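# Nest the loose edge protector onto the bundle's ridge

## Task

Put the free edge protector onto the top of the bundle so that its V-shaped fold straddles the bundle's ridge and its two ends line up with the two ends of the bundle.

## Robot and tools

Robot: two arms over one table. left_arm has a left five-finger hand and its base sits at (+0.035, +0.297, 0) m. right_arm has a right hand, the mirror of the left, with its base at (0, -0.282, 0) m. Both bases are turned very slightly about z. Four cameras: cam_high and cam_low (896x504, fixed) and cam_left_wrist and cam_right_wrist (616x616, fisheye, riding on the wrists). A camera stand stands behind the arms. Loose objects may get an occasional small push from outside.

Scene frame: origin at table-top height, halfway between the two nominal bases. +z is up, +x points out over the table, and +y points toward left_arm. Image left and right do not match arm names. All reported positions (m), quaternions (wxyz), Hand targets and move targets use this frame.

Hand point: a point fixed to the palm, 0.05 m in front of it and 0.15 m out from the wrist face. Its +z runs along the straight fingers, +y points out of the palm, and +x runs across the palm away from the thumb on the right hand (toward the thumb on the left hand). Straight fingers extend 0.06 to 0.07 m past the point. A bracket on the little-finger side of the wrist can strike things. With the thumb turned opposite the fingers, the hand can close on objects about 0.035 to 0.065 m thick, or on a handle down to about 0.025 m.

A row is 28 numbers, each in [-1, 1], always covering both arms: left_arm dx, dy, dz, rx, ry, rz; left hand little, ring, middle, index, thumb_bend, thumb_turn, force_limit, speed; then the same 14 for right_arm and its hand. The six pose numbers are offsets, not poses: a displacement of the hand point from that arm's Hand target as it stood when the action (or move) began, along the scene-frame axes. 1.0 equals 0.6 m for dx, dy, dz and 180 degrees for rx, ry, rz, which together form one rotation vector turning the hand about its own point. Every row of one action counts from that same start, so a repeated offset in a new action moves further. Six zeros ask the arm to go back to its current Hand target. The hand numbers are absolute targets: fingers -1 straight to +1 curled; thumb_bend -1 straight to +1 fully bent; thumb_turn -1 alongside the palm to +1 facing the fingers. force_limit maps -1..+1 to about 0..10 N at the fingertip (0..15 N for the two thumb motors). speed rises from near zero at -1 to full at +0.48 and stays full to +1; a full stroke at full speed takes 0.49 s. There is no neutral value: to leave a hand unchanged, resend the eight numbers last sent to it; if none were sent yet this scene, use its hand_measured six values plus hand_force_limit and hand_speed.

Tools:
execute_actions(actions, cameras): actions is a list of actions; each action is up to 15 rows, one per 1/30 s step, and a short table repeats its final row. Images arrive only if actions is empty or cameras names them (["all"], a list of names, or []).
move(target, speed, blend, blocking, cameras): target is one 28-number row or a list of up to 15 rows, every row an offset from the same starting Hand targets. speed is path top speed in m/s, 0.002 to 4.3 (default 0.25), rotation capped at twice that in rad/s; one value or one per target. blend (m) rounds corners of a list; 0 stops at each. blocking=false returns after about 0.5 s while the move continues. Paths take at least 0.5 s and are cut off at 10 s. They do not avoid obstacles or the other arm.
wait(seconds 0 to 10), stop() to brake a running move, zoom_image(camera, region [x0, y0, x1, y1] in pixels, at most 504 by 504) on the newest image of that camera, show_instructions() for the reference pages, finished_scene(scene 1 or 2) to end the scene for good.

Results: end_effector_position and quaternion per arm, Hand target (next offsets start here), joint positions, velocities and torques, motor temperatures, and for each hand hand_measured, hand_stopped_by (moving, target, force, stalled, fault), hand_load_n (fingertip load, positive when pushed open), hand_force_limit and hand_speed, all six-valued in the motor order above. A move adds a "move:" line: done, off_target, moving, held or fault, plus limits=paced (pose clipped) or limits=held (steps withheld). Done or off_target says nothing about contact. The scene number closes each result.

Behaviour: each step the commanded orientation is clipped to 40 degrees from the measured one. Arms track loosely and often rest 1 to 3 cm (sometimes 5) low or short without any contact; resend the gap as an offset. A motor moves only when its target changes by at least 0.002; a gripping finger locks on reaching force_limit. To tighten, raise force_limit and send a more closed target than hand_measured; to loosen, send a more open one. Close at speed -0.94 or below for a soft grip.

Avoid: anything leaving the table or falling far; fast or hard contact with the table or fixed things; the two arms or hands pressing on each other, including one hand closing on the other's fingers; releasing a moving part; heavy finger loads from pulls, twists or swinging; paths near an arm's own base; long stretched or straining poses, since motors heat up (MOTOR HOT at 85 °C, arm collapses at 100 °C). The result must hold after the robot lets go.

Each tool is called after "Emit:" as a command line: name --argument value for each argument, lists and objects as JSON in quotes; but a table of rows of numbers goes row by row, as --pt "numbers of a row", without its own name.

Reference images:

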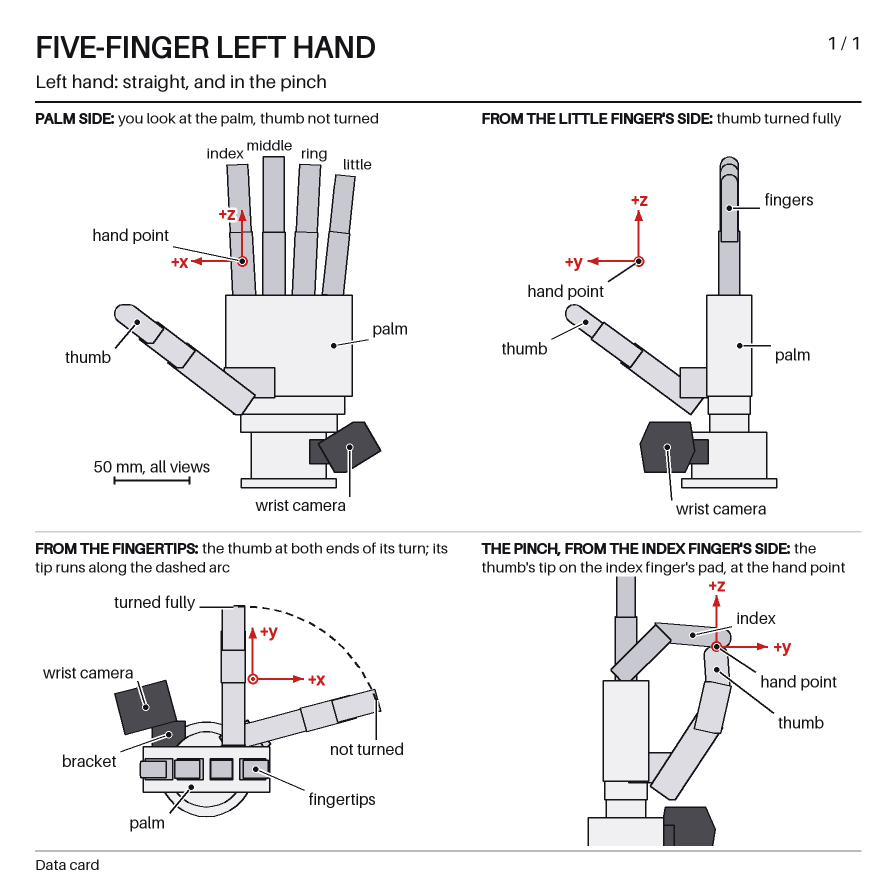

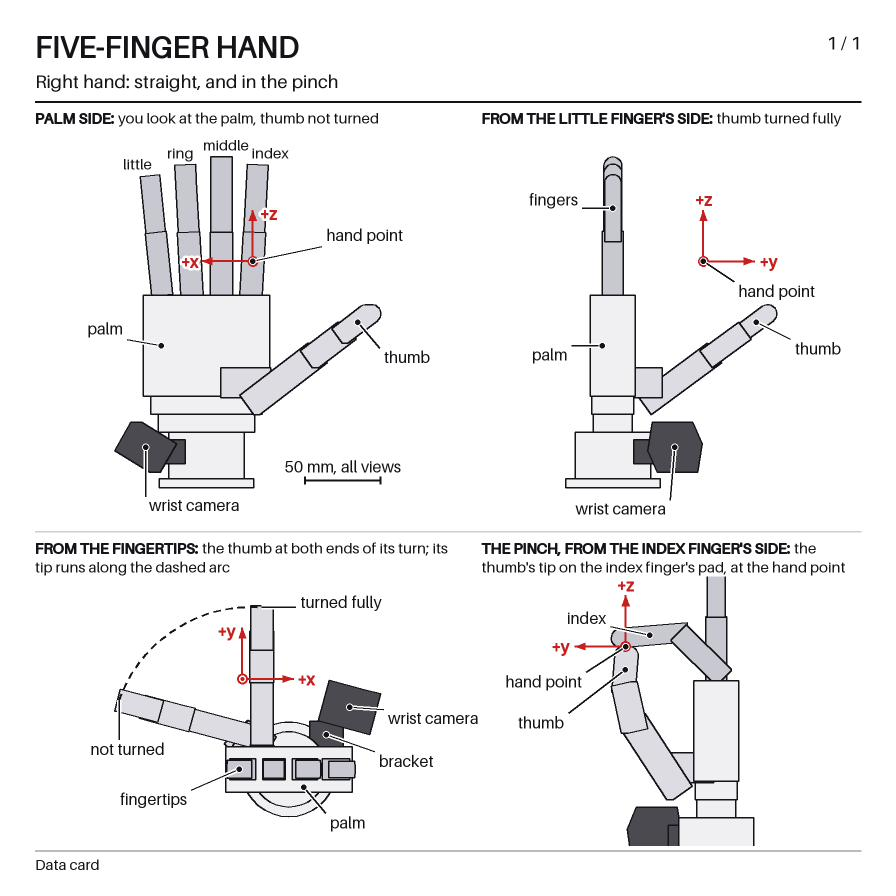

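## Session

Emit:
execute_actions --actions '[]'

Emit:
zoom_image --camera "cam_low" --region '[360, 160, 600, 340]'

Emit:
zoom_image --camera "cam_high" --region '[200, 120, 440, 260]'

Emit:
zoom_image --camera "cam_high" --region '[430, 120, 670, 260]'

Scene clock: 0.00 s.
left_arm: end_effector_position=(+0.6522, +0.2537, +0.2550) hand_measured=(-1.000, -1.000, -1.000, -1.000, -1.000, -1.000) hand_load_n=(+0.0, +0.0, +0.0, +0.0, -0.5, +0.0) hand_stopped_by=(target, target, target, target, target, target) hand_force_limit=0.00 hand_speed=-0.80 end_effector_quat_wxyz=(+0.728, -0.009, +0.684, -0.033) | right_arm: end_effector_position=(+0.6048, -0.2929, +0.2050) hand_measured=(-1.000, -1.000, -1.000, -1.000, -1.000, -1.000) hand_load_n=(+0.0, +0.0, +0.0, +0.0, +0.0, +0.0) hand_stopped_by=(target, target, target, target, target, target) hand_force_limit=0.00 hand_speed=-0.80 end_effector_quat_wxyz=(-0.353, +0.891, -0.267, +0.103)
Joint positions: left_arm=[-0.217 1.492 0.809 0.747 -0.191 1.525] | right_arm=[-0.119 1.83 1.773 -1.163 -0.68 -1.037]
Joint velocities: within noise
Joint torques (N m): no reading
Motor temperatures (°C): left_arm=[36 37 39 31 31 28] | right_arm=[34 36 42 31 28 28]
Heat: left arm: hottest elbow 39 °C; right arm: hottest elbow 42 °C.
Hand target: left_arm +0.6576, +0.2524, +0.2705; +0.739, -0.011, +0.673, -0.035 | right_arm +0.6112, -0.2941, +0.2104; -0.353, +0.891, -0.264, +0.111
camera_calibration:
cam_left_wrist: T_world_to_cam=[[0.0200239, -0.986441, -0.162891, 0.28168], [-0.460965, 0.135465, -0.877018, 0.490778], [0.887193, 0.0926483, -0.452002, -0.370254], [0, 0, 0, 1]] pos_world=[0.549078, 0.245681, 0.308949]
cam_right_wrist: T_world_to_cam=[[-0.120585, -0.757764, -0.64129, -0.0221178], [-0.975719, -0.0285118, 0.21716, 0.534894], [-0.182841, 0.651906, -0.735927, 0.567466], [0, 0, 0, 1]] pos_world=[0.622995, -0.371444, 0.287272]

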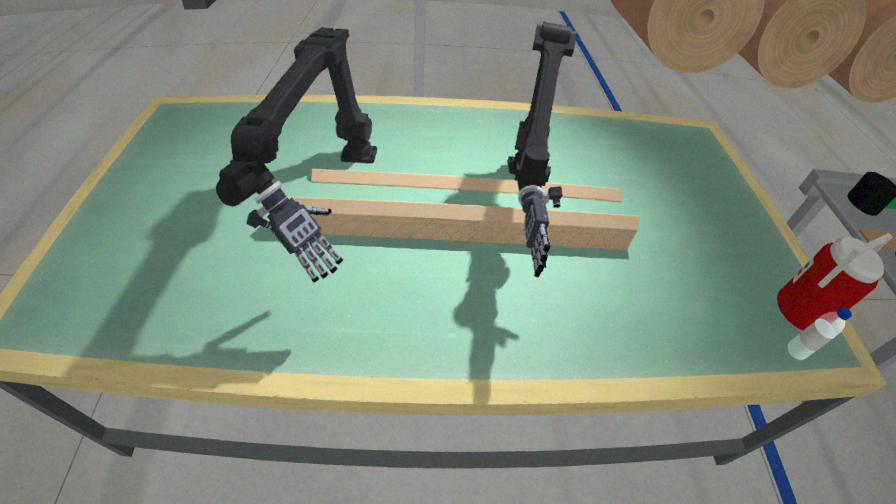

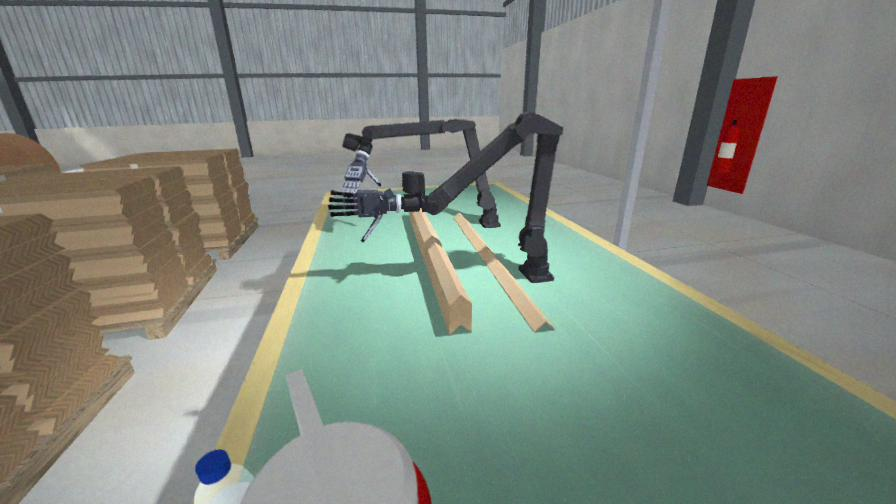

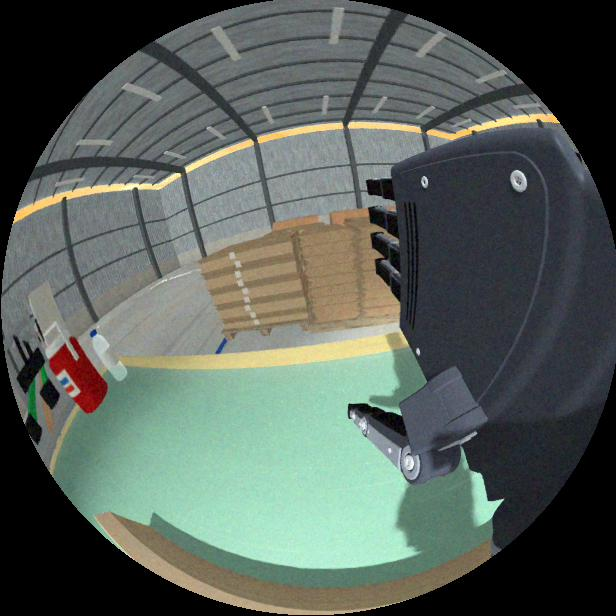

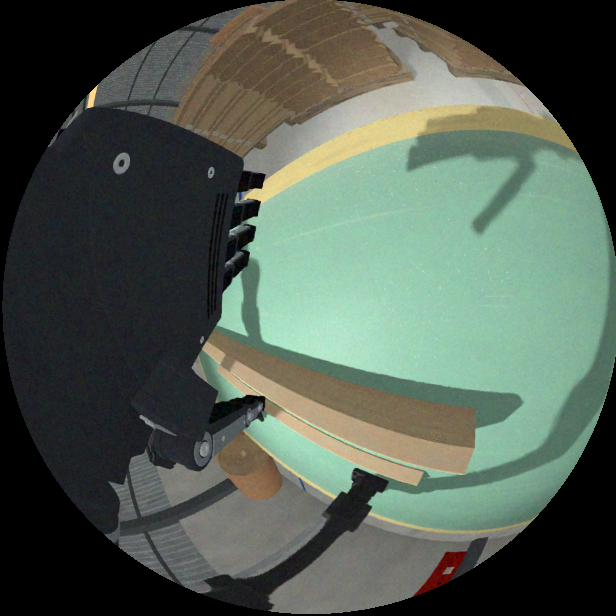

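Scaled by 2.100 from the camera's 896x504 image, which has a finer 1280x720 frame.

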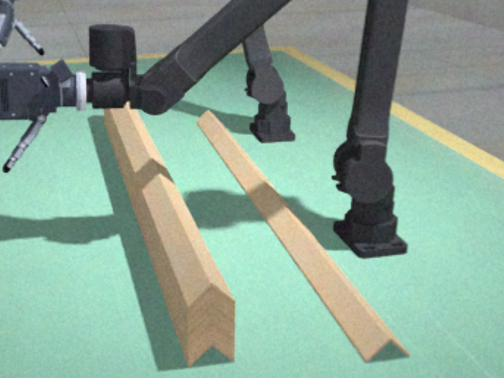

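Scaled by 2.100 from the camera's 896x504 image, which has a finer 1280x720 frame.

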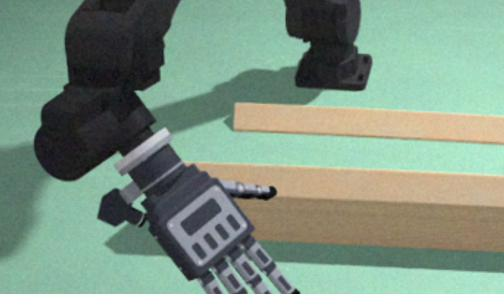

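Scaled by 2.100 from the camera's 896x504 image, which has a finer 1280x720 frame.

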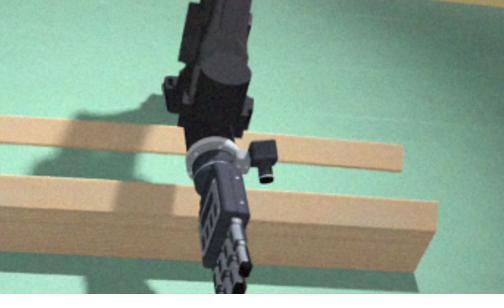

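Emit:
move --pt "-0.346 0.246 0.0992 -0.4608 0.2312 0.1745 1 1 1 0.25 -1 1 0 0.2 -0.3187 -0.2098 0.1827 -0.0028 0.1696 -0.396 1 1 1 0.25 -1 1 0 0.2" --pt "-0.7627 0.6127 0.0158 -0.6423 0.036 0.7606 1 1 1 0.25 -1 1 0 0.2 -0.7937 -0.3765 0.066 -0.0056 0.3392 -0.7921 1 1 1 0.25 -1 1 0 0.2" --speed 0.4 --blend 0.05 --cameras '["all"]'

Scene clock: 76.77 s.
left_arm: end_effector_position=(+0.1947, +0.6061, +0.2657) hand_measured=(+1.000, +1.000, +1.000, +0.250, -1.000, +1.000) hand_load_n=(+0.0, +0.0, +0.0, +0.0, +0.0, +0.0) hand_stopped_by=(target, target, target, target, target, target) hand_force_limit=0.00 hand_speed=0.20 end_effector_quat_wxyz=(-0.018, +0.993, -0.013, -0.113) | right_arm: end_effector_position=(+0.1413, -0.5257, +0.2501) hand_measured=(+1.000, +1.000, +1.000, +0.250, -1.000, +1.000) hand_load_n=(+0.0, +0.0, +0.5, +0.0, +0.0, +0.0) hand_stopped_by=(target, target, target, target, target, target) hand_force_limit=0.00 hand_speed=0.20 end_effector_quat_wxyz=(-0.122, -0.009, +0.992, -0.010)
Joint positions: left_arm=[1.128 1.403 1.462 -1.692 -0.22 -0.429] | right_arm=[-1.027 1.244 1.269 -1.693 0.225 0.482]
Joint torques (N m): left_arm=[-2.78 -8.12 10.84 -0.92 -0.29 0.05] | right_arm=[-0.91 -9.23 6.65 -0.61 0.36 0.06]
Motor temperatures (°C): left_arm=[36 39 49 32 31 28] | right_arm=[33 45 50 31 29 28]
Heat: left arm: hottest elbow 49 °C; right arm: hottest elbow 50 °C.
Hand target: left_arm +0.1999, +0.6200, +0.2800; +0.000, +0.992, +0.001, -0.130 | right_arm +0.1349, -0.5200, +0.2501; -0.130, +0.000, +0.991, +0.000
Off the commanded pose: left_arm 0.021 m, 3 deg | right_arm 0.008 m, 2 deg.
joint sent to its limit (left arm) — joint 4 (wrist pitch), lower limit. The joint targets are off in orientation, not in position.
joint sent to its limit (right arm) — joint 4 (wrist pitch), lower limit. The joint targets still meet the commanded pose.
move: off_target (left_arm)
camera_calibration:
cam_left_wrist: T_world_to_cam=[[0.236782, 0.969891, -0.0569739, -0.61586], [0.927064, -0.208004, 0.311908, -0.13639], [0.290666, -0.126673, -0.948402, 0.388767], [0, 0, 0, 1]] pos_world=[0.159266, 0.618193, 0.376161]
cam_right_wrist: T_world_to_cam=[[-0.32483, 0.943126, 0.0707021, 0.519482], [0.901983, 0.28644, 0.323076, -0.0599931], [0.28445, 0.168717, -0.943728, 0.399652], [0, 0, 0, 1]] pos_world=[0.109175, -0.540181, 0.359817]

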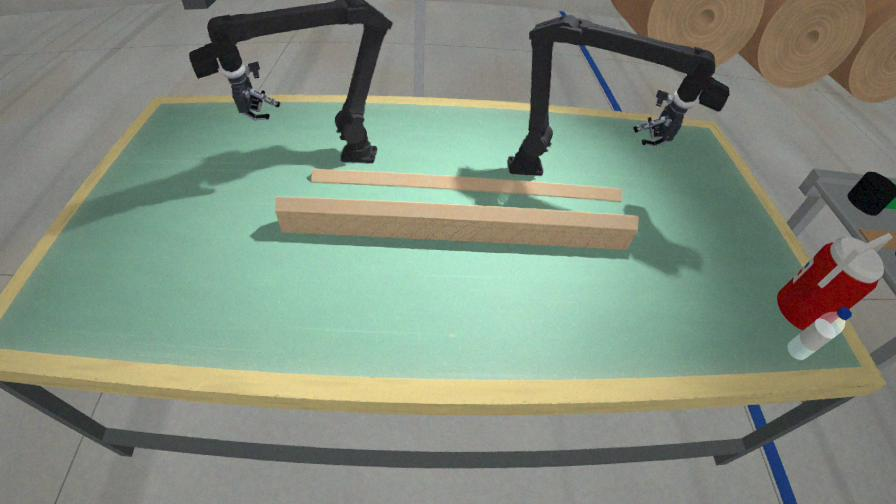

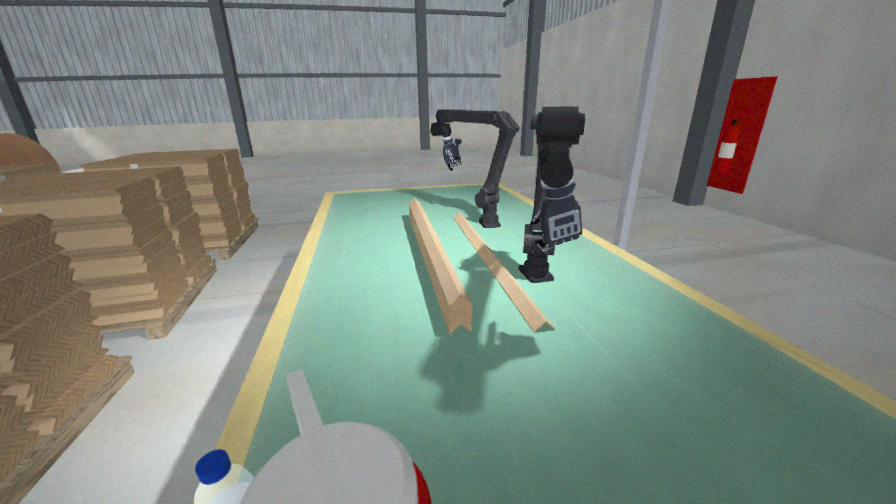

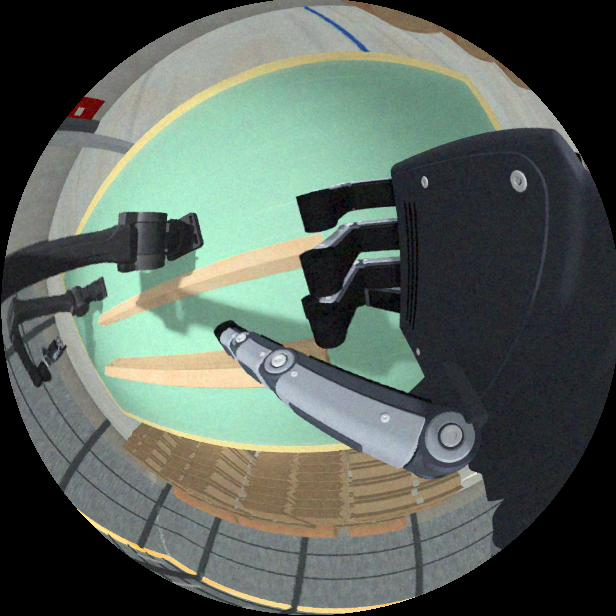

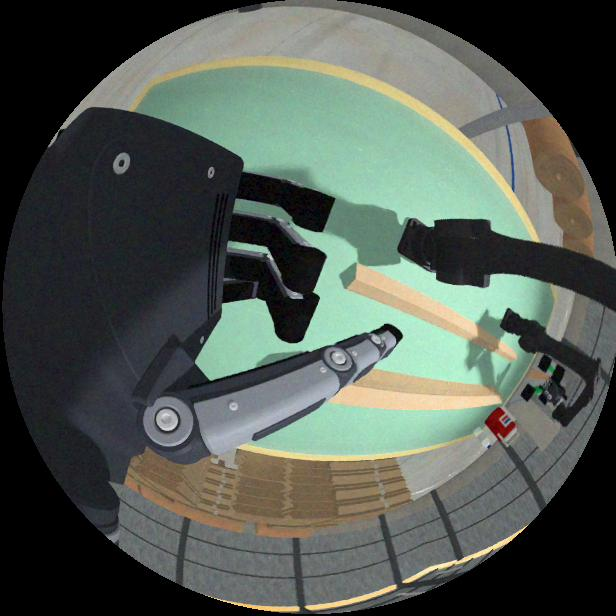

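Emit:
zoom_image --camera "cam_right_wrist" --region '[300, 230, 420, 350]'

Emit:
move --target '[-0.06,0.1167,-0.27,0,0,0,1,1,1,0.25,-1,1,0,0.2,0,0.02,-0.25,0,0,0,1,1,1,0.25,-1,1,0,0.2]' --speed 0.2 --cameras '["all"]'

Emit:
zoom_image --camera "cam_left_wrist" --region '[200, 220, 400, 360]'

Emit:
zoom_image --camera "cam_right_wrist" --region '[220, 220, 420, 360]'

Scaled by 4.200 from the camera's 616x616 image, which has a finer 880x880 frame.

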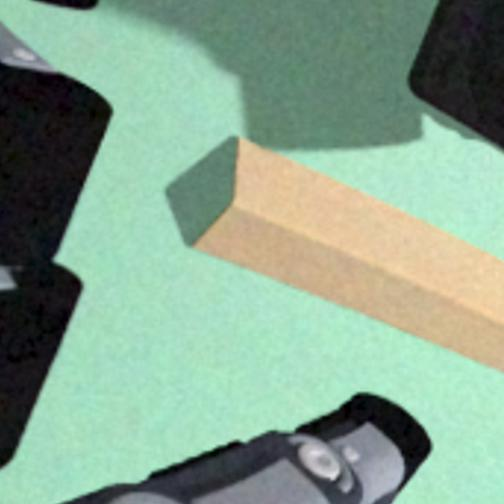

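Scene clock: 86.60 s.
left_arm: end_effector_position=(+0.1673, +0.6880, +0.1257) hand_measured=(+1.000, +1.000, +1.000, +0.250, -1.000, +1.000) hand_load_n=(+0.0, +0.0, +0.0, +0.0, +0.0, +0.0) hand_stopped_by=(target, target, target, target, target, target) hand_force_limit=0.00 hand_speed=0.20 end_effector_quat_wxyz=(-0.003, +0.992, +0.003, -0.127) | right_arm: end_effector_position=(+0.1338, -0.5101, +0.1086) hand_measured=(+1.000, +1.000, +1.000, +0.250, -1.000, +1.000) hand_load_n=(+0.5, +0.0, +0.0, +0.0, +0.0, +0.0) hand_stopped_by=(target, target, target, target, target, target) hand_force_limit=0.00 hand_speed=0.20 end_effector_quat_wxyz=(-0.125, +0.001, +0.992, -0.005)
Joint positions: left_arm=[1.253 1.636 1.348 -1.36 -0.244 -0.339] | right_arm=[-1.027 1.27 0.912 -1.324 0.225 0.505]
Joint torques (N m): left_arm=[-2.67 -11.22 6.06 -0.08 -0.32 0.24] | right_arm=[0.44 -6.53 6.3 0.29 0.31 0.05]
Heat: left arm: hottest elbow 52 °C; right arm: hottest elbow 50 °C.
Hand target: left_arm +0.1639, +0.6900, +0.1180; +0.000, +0.992, +0.001, -0.130 | right_arm +0.1349, -0.5079, +0.1001; -0.130, +0.000, +0.991, +0.000
Off the commanded pose: left_arm 0.009 m, 1 deg | right_arm 0.009 m, 1 deg.
move: done
camera_calibration:
cam_left_wrist: T_world_to_cam=[[0.199965, 0.975796, -0.0885221, -0.690719], [0.94255, -0.1669, 0.289385, -0.0783611], [0.267606, -0.141304, -0.953111, 0.288848], [0, 0, 0, 1]] pos_world=[0.134682, 0.701737, 0.236836]
cam_right_wrist: T_world_to_cam=[[-0.30363, 0.949403, 0.0802687, 0.511674], [0.910277, 0.264167, 0.318766, -0.0241267], [0.281433, 0.169854, -0.944428, 0.266704], [0, 0, 0, 1]] pos_world=[0.102262, -0.524712, 0.218502]

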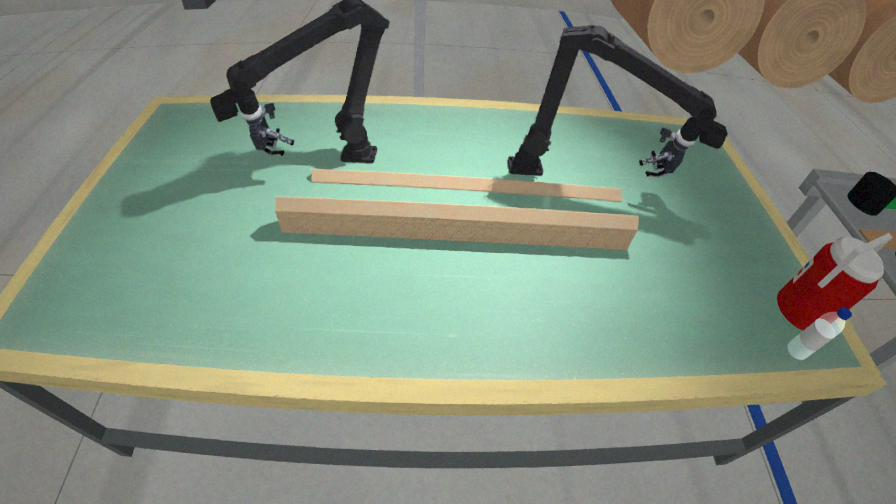

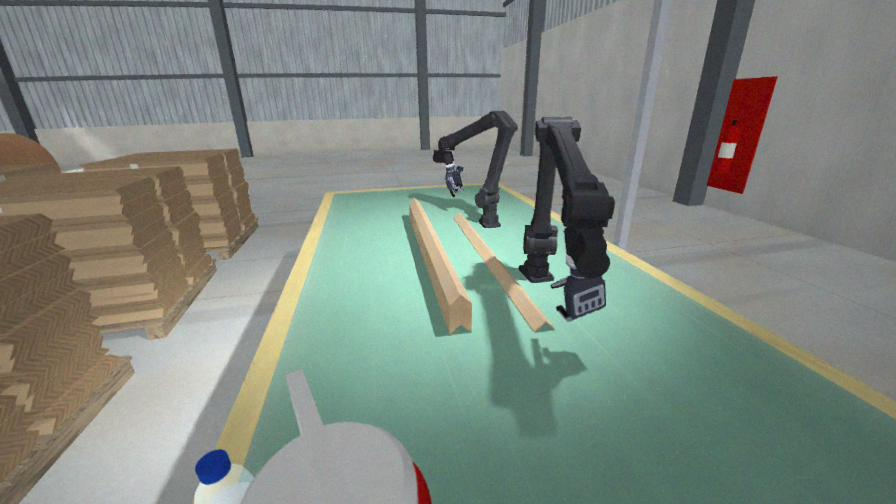

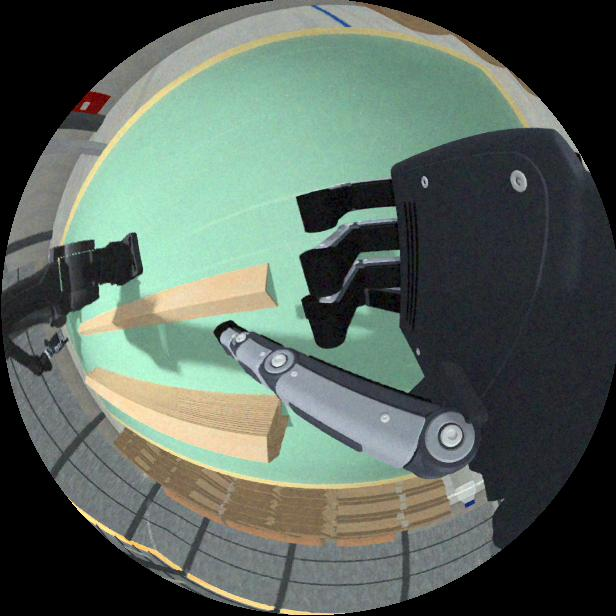

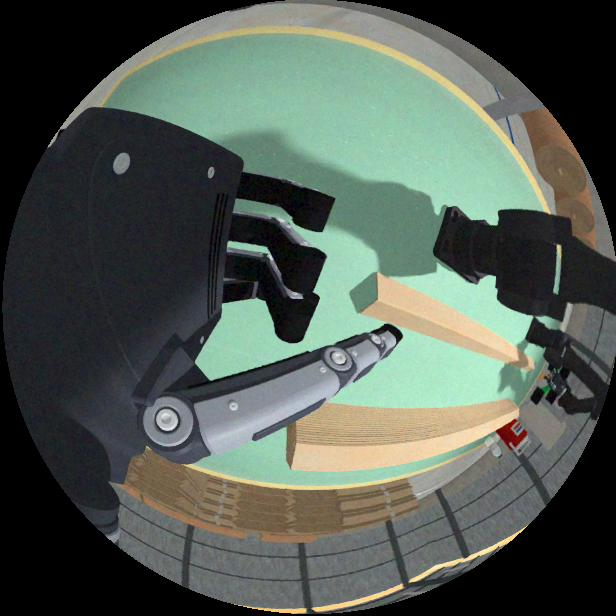

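Scaled by 2.520 from the camera's 616x616 image, which has a finer 880x880 frame.

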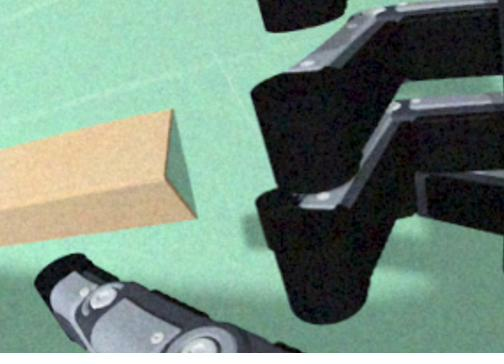

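Scaled by 2.520 from the camera's 616x616 image, which has a finer 880x880 frame.

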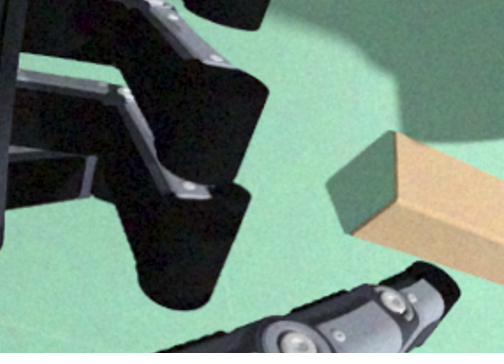

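Emit:
move --pt "-0.0065 -0.0583 -0.1467 0 0 0 1 1 1 0.25 -1 1 0 0.2 -0.009 0.0798 -0.1335 0 0 0 1 1 1 0.25 -1 1 0 0.2" --pt "-0.0065 -0.075 -0.1692 0 0 0 1 1 1 0.25 -1 1 0 0.2 -0.009 0.0965 -0.1562 0 0 0 1 1 1 0.25 -1 1 0 0.2" --speed 0.08 --cameras '["all"]'

Emit:
zoom_image --camera "cam_left_wrist" --region '[200, 220, 400, 360]'

Emit:
zoom_image --camera "cam_right_wrist" --region '[220, 220, 420, 360]'

Emit:
zoom_image --camera "cam_high" --region '[590, 140, 690, 220]'

Emit:
zoom_image --camera "cam_high" --region '[260, 130, 360, 210]'

Scene clock: 107.93 s.
left_arm: end_effector_position=(+0.1574, +0.6486, +0.0267) hand_measured=(+1.000, +1.000, +1.000, +0.250, -1.000, +1.000) hand_load_n=(+0.0, +0.0, +0.0, +0.0, +0.0, +0.0) hand_stopped_by=(target, target, target, target, target, target) hand_force_limit=0.00 hand_speed=0.20 end_effector_quat_wxyz=(-0.006, +0.992, +0.001, -0.127) | right_arm: end_effector_position=(+0.1277, -0.4552, +0.0158) hand_measured=(+1.000, +1.000, +1.000, +0.250, -1.000, +1.000) hand_load_n=(+0.0, +0.0, +0.0, -1.0, +0.0, +0.0) hand_stopped_by=(target, target, target, target, target, target) hand_force_limit=0.00 hand_speed=0.20 end_effector_quat_wxyz=(-0.128, +0.000, +0.992, -0.006)
Joint positions: left_arm=[1.245 1.644 1.073 -1.074 -0.244 -0.342] | right_arm=[-0.947 1.275 0.638 -1.065 0.222 0.585]
Joint torques (N m): left_arm=[-3.66 -9.93 4.92 -0.06 -0.24 0.04] | right_arm=[0.97 -5.13 5 0.42 0 0.07]
Heat: left arm: hottest elbow 49 °C; right arm: hottest elbow 49 °C.
Hand target: left_arm +0.1599, +0.6449, +0.0164; +0.000, +0.992, +0.001, -0.130 | right_arm +0.1295, -0.4500, +0.0064; -0.130, +0.000, +0.991, +0.000
Off the commanded pose: left_arm 0.011 m, 1 deg | right_arm 0.011 m, 1 deg.
move: off_target (left_arm, right_arm)
camera_calibration:
cam_left_wrist: T_world_to_cam=[[0.205282, 0.97509, -0.0840211, -0.659544], [0.941278, -0.17319, 0.289829, -0.0426829], [0.268058, -0.138584, -0.953383, 0.189833], [0, 0, 0, 1]] pos_world=[0.124683, 0.66203, 0.137939]
cam_right_wrist: T_world_to_cam=[[-0.305556, 0.948726, 0.0809552, 0.465058], [0.91168, 0.266971, 0.312357, -0.00231369], [0.274729, 0.169248, -0.946509, 0.172017], [0, 0, 0, 1]] pos_world=[0.0969527, -0.469709, 0.125889]

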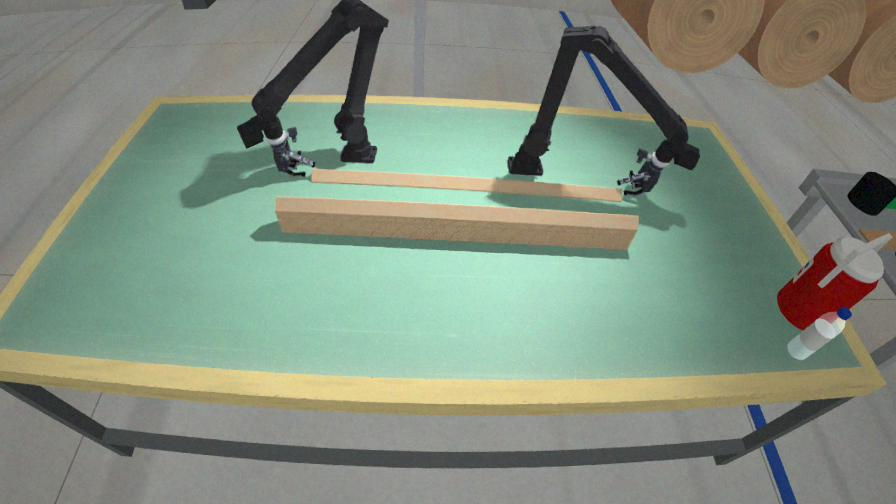

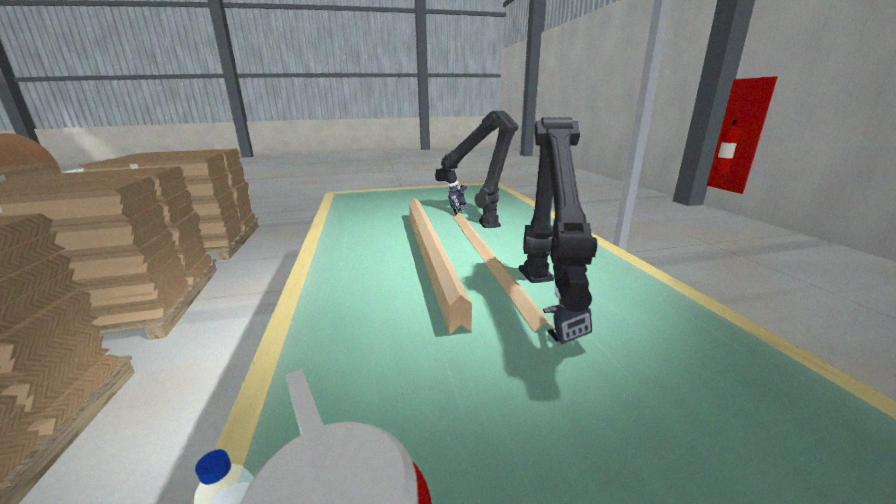

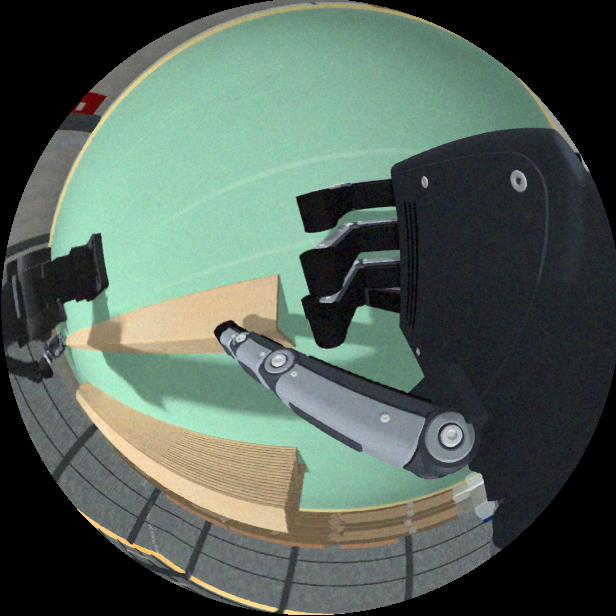

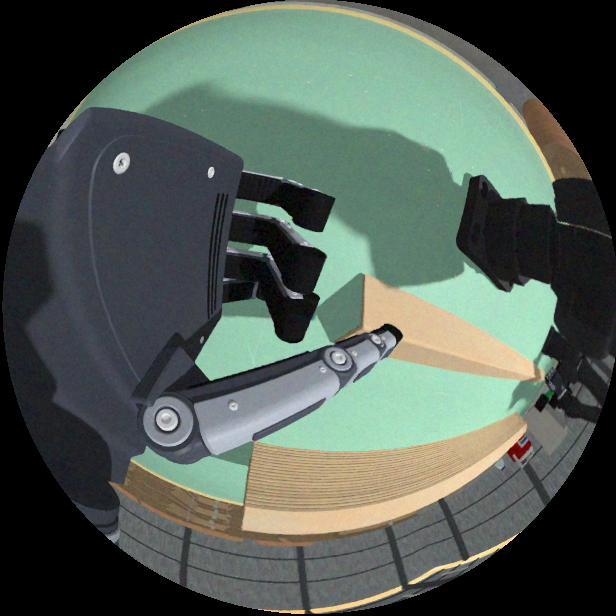

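Scaled by 2.520 from the camera's 616x616 image, which has a finer 880x880 frame.

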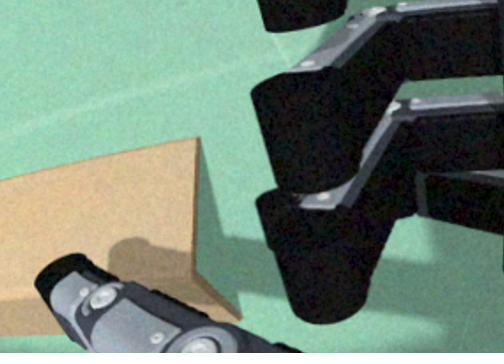

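Scaled by 2.520 from the camera's 616x616 image, which has a finer 880x880 frame.

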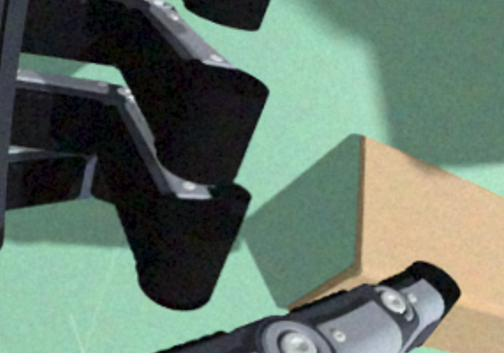

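Scaled by 5.040 from the camera's 896x504 image, which has a finer 1280x720 frame.

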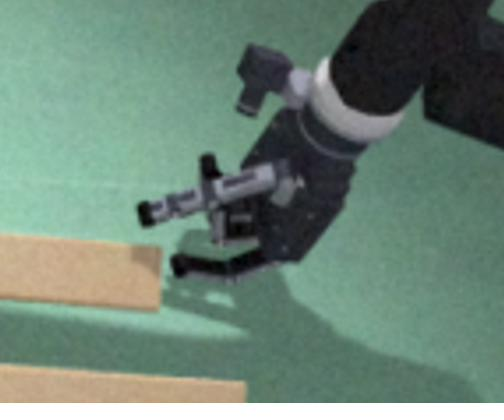

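Scaled by 5.040 from the camera's 896x504 image, which has a finer 1280x720 frame.

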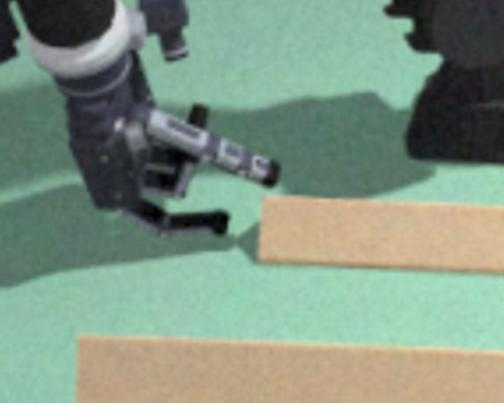

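Emit:
move --target '[0.0077,-0.05,-0.0067,0,0,0,1,1,1,0.25,-1,1,0,0.2,0.0042,0.0683,0.0033,0,0,0,1,1,1,0.25,-1,1,0,0.2]' --speed 0.06 --cameras '["cam_high","cam_left_wrist","cam_right_wrist"]'

Emit:
zoom_image --camera "cam_high" --region '[590, 140, 690, 220]'

Emit:
zoom_image --camera "cam_high" --region '[260, 130, 360, 210]'

Scene clock: 133.60 s.
left_arm: end_effector_position=(+0.1626, +0.6300, +0.0226) hand_measured=(+1.000, +1.000, +1.000, +0.250, -1.000, +1.000) hand_load_n=(+0.0, +0.0, +0.0, -0.5, +0.0, +0.0) hand_stopped_by=(target, target, target, target, target, target) hand_force_limit=0.00 hand_speed=0.20 end_effector_quat_wxyz=(-0.013, +0.992, +0.005, -0.128) | right_arm: end_effector_position=(+0.1388, -0.4276, +0.0147) hand_measured=(+1.000, +1.000, +1.000, +0.250, -1.000, +1.000) hand_load_n=(+0.0, +0.0, +0.0, -0.5, +0.0, +0.0) hand_stopped_by=(target, target, target, target, target, target) hand_force_limit=0.00 hand_speed=0.20 end_effector_quat_wxyz=(-0.121, +0.006, +0.992, -0.021)
Joint positions: left_arm=[1.216 1.606 1.014 -1.048 -0.249 -0.379] | right_arm=[-0.849 1.202 0.582 -1.072 0.215 0.694]
Joint torques (N m): left_arm=[-4.19 -10.4 3.36 -0.27 0.09 0.06] | right_arm=[1.14 -5.6 3.97 -0.91 -0.32 -0.04]
Motor temperatures (°C): left_arm=[36 41 46 31 31 28] | right_arm=[33 40 47 30 28 28]
Heat: left arm: hottest elbow 46 °C; right arm: hottest elbow 47 °C.
Hand target: left_arm +0.1646, +0.6149, +0.0124; +0.000, +0.992, +0.000, -0.130 | right_arm +0.1322, -0.4090, +0.0084; -0.130, +0.000, +0.991, +0.000
Off the commanded pose: left_arm 0.018 m, 2 deg | right_arm 0.021 m, 3 deg.
move: off_target (left_arm, right_arm)
camera_calibration:
cam_left_wrist: T_world_to_cam=[[0.198071, 0.977704, -0.0697287, -0.643536], [0.943265, -0.170786, 0.284752, -0.0513264], [0.266495, -0.122174, -0.956062, 0.171853], [0, 0, 0, 1]] pos_world=[0.130082, 0.641418, 0.134044]
cam_right_wrist: T_world_to_cam=[[-0.298429, 0.953307, 0.0463209, 0.443847], [0.909262, 0.269217, 0.317435, -0.018173], [0.290143, 0.13685, -0.947148, 0.147193], [0, 0, 0, 1]] pos_world=[0.106274, -0.438373, 0.124623]
Images, in order (width x height): cam_high 896x504, cam_left_wrist 616x616, cam_right_wrist 616x616.

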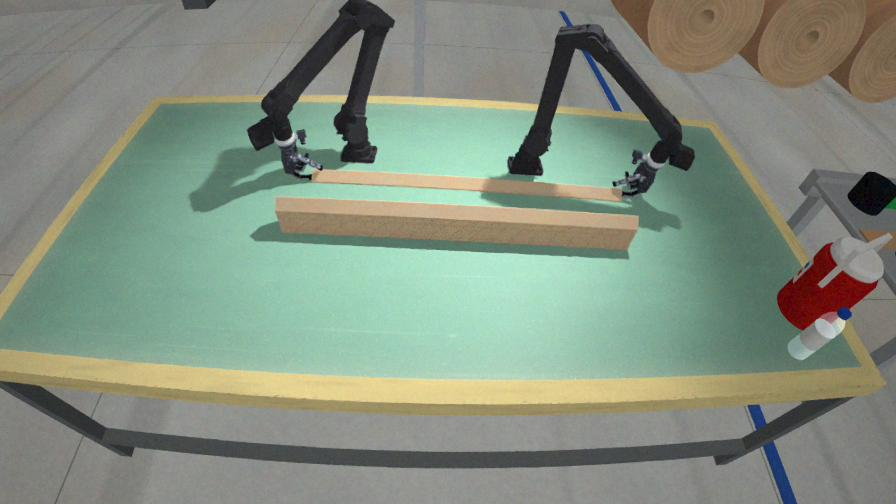

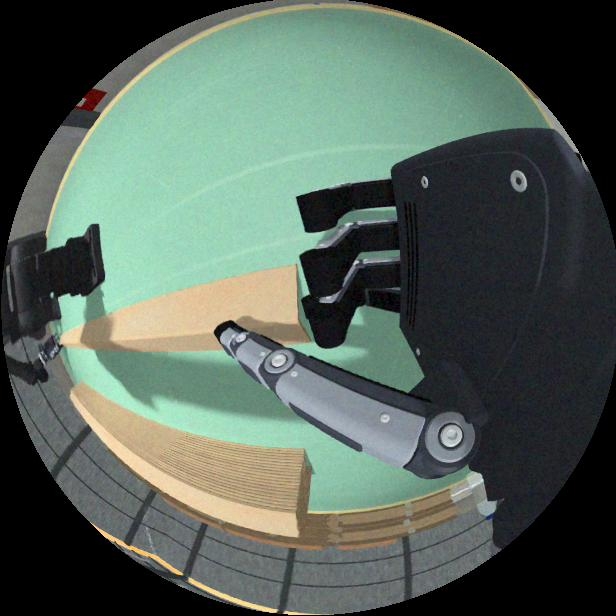

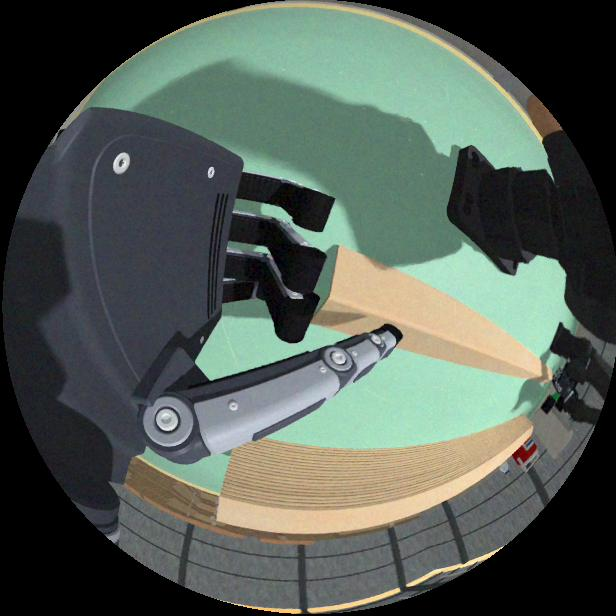

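Scaled by 5.040 from the camera's 896x504 image, which has a finer 1280x720 frame.

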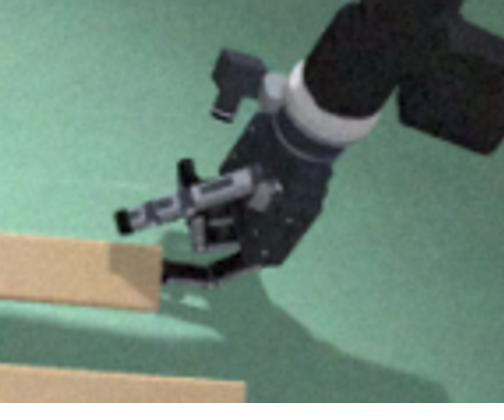

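Scaled by 5.040 from the camera's 896x504 image, which has a finer 1280x720 frame.

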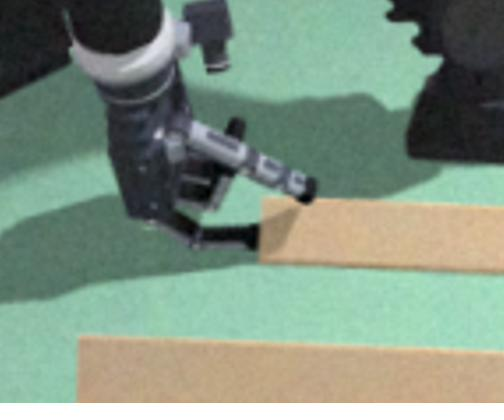

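Emit:
move --pt "0 0 0 0 0 0 1 1 1 0.25 -1 1 0 0.2 -0.0137 -0.1017 0.011 0 0 0 1 1 1 0.25 -1 1 0 0.2" --pt "0 0 0 0 0 0 1 1 1 0.25 -1 1 0 0.2 -0.0137 -0.0683 0 0 0 0 1 1 1 0.25 -1 1 0 0.2" --pt "0 0 0 0 0 0 1 1 1 0.25 -1 1 0 0.2 -0.0137 0.0083 0 0 0 0 1 1 1 0.25 -1 1 0 0.2" --speed 0.06 --cameras '["cam_high","cam_low","cam_right_wrist"]'

Emit:
zoom_image --camera "cam_high" --region '[260, 130, 360, 210]'

Emit:
zoom_image --camera "cam_right_wrist" --region '[220, 220, 420, 360]'

Scene clock: 147.37 s.
left_arm: end_effector_position=(+0.1626, +0.6300, +0.0226) hand_measured=(+1.000, +1.000, +1.000, +0.250, -1.000, +1.000) hand_load_n=(+0.0, +0.0, +0.0, -1.0, +0.0, +0.0) hand_stopped_by=(target, target, target, target, target, target) hand_force_limit=0.00 hand_speed=0.20 end_effector_quat_wxyz=(-0.013, +0.992, +0.006, -0.128) | right_arm: end_effector_position=(+0.1306, -0.4227, +0.0146) hand_measured=(+1.000, +1.000, +1.000, +0.250, -1.000, +1.000) hand_load_n=(+0.0, +0.0, +0.0, -0.5, +0.0, +0.0) hand_stopped_by=(target, target, target, target, target, target) hand_force_limit=0.00 hand_speed=0.20 end_effector_quat_wxyz=(-0.121, +0.006, +0.992, -0.021)
Joint positions: left_arm=[1.216 1.606 1.014 -1.048 -0.249 -0.38] | right_arm=[-0.862 1.173 0.561 -1.076 0.217 0.68]
Joint torques (N m): left_arm=[-4.25 -10.4 3.38 -0.27 0.09 0.07] | right_arm=[1.26 -5.25 4.03 -0.81 -0.33 0.1]
Heat: left arm: hottest elbow 45 °C; right arm: hottest elbow 46 °C.
Hand target: left_arm +0.1647, +0.6149, +0.0124; +0.000, +0.992, +0.001, -0.130 | right_arm +0.1239, -0.4041, +0.0083; -0.130, +0.000, +0.991, +0.000
Off the commanded pose: left_arm 0.018 m, 2 deg | right_arm 0.021 m, 3 deg.
move: off_target (left_arm, right_arm)
camera_calibration:
cam_right_wrist: T_world_to_cam=[[-0.298248, 0.953391, 0.0457483, 0.43682], [0.909293, 0.269225, 0.317338, -0.0120233], [0.29023, 0.136244, -0.947208, 0.148639], [0, 0, 0, 1]] pos_world=[0.0980738, -0.433474, 0.124623]
Images, in order (width x height): cam_high 896x504, cam_low 896x504, cam_right_wrist 616x616.

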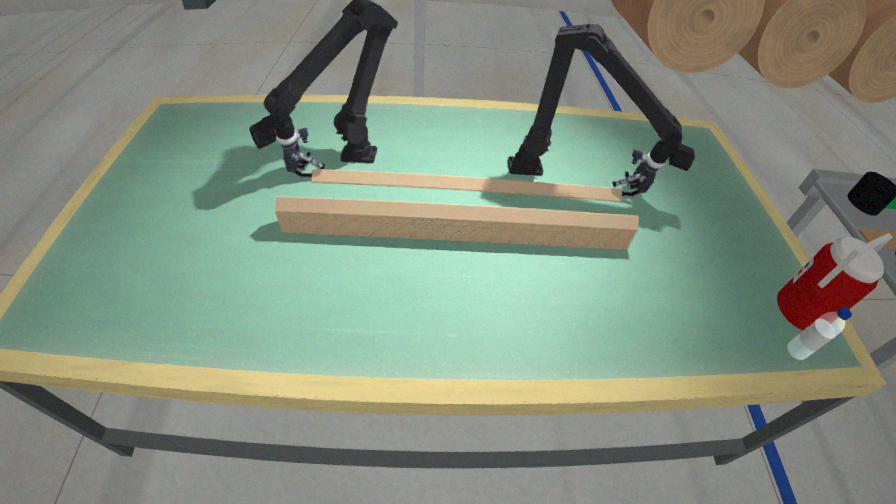

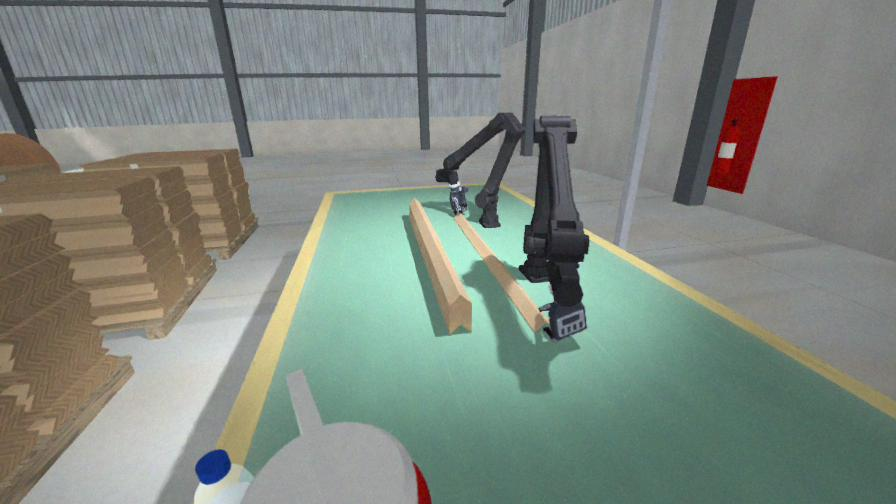

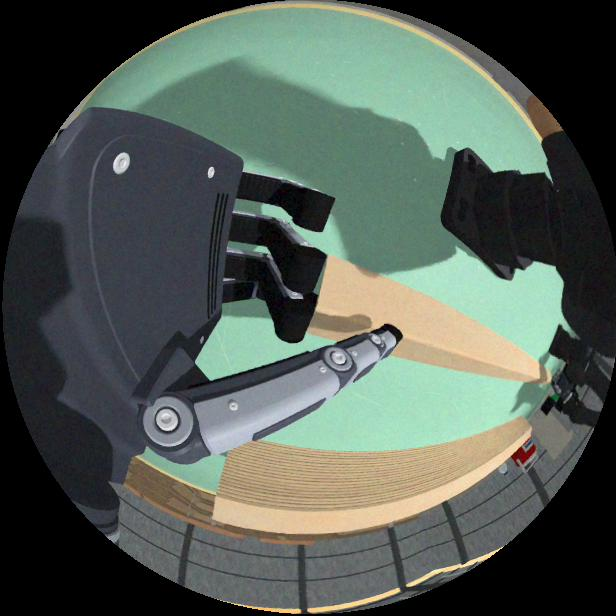

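Scaled by 5.040 from the camera's 896x504 image, which has a finer 1280x720 frame.

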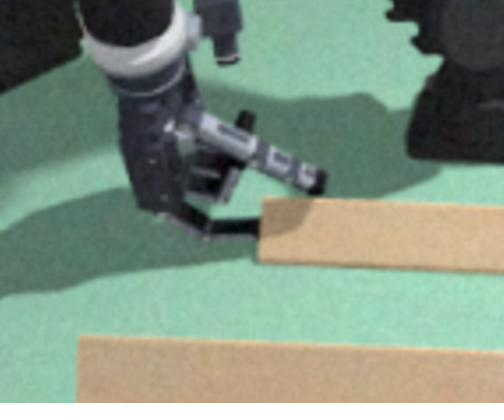

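Scaled by 2.520 from the camera's 616x616 image, which has a finer 880x880 frame.

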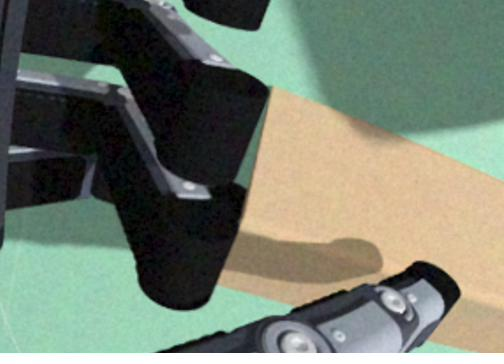

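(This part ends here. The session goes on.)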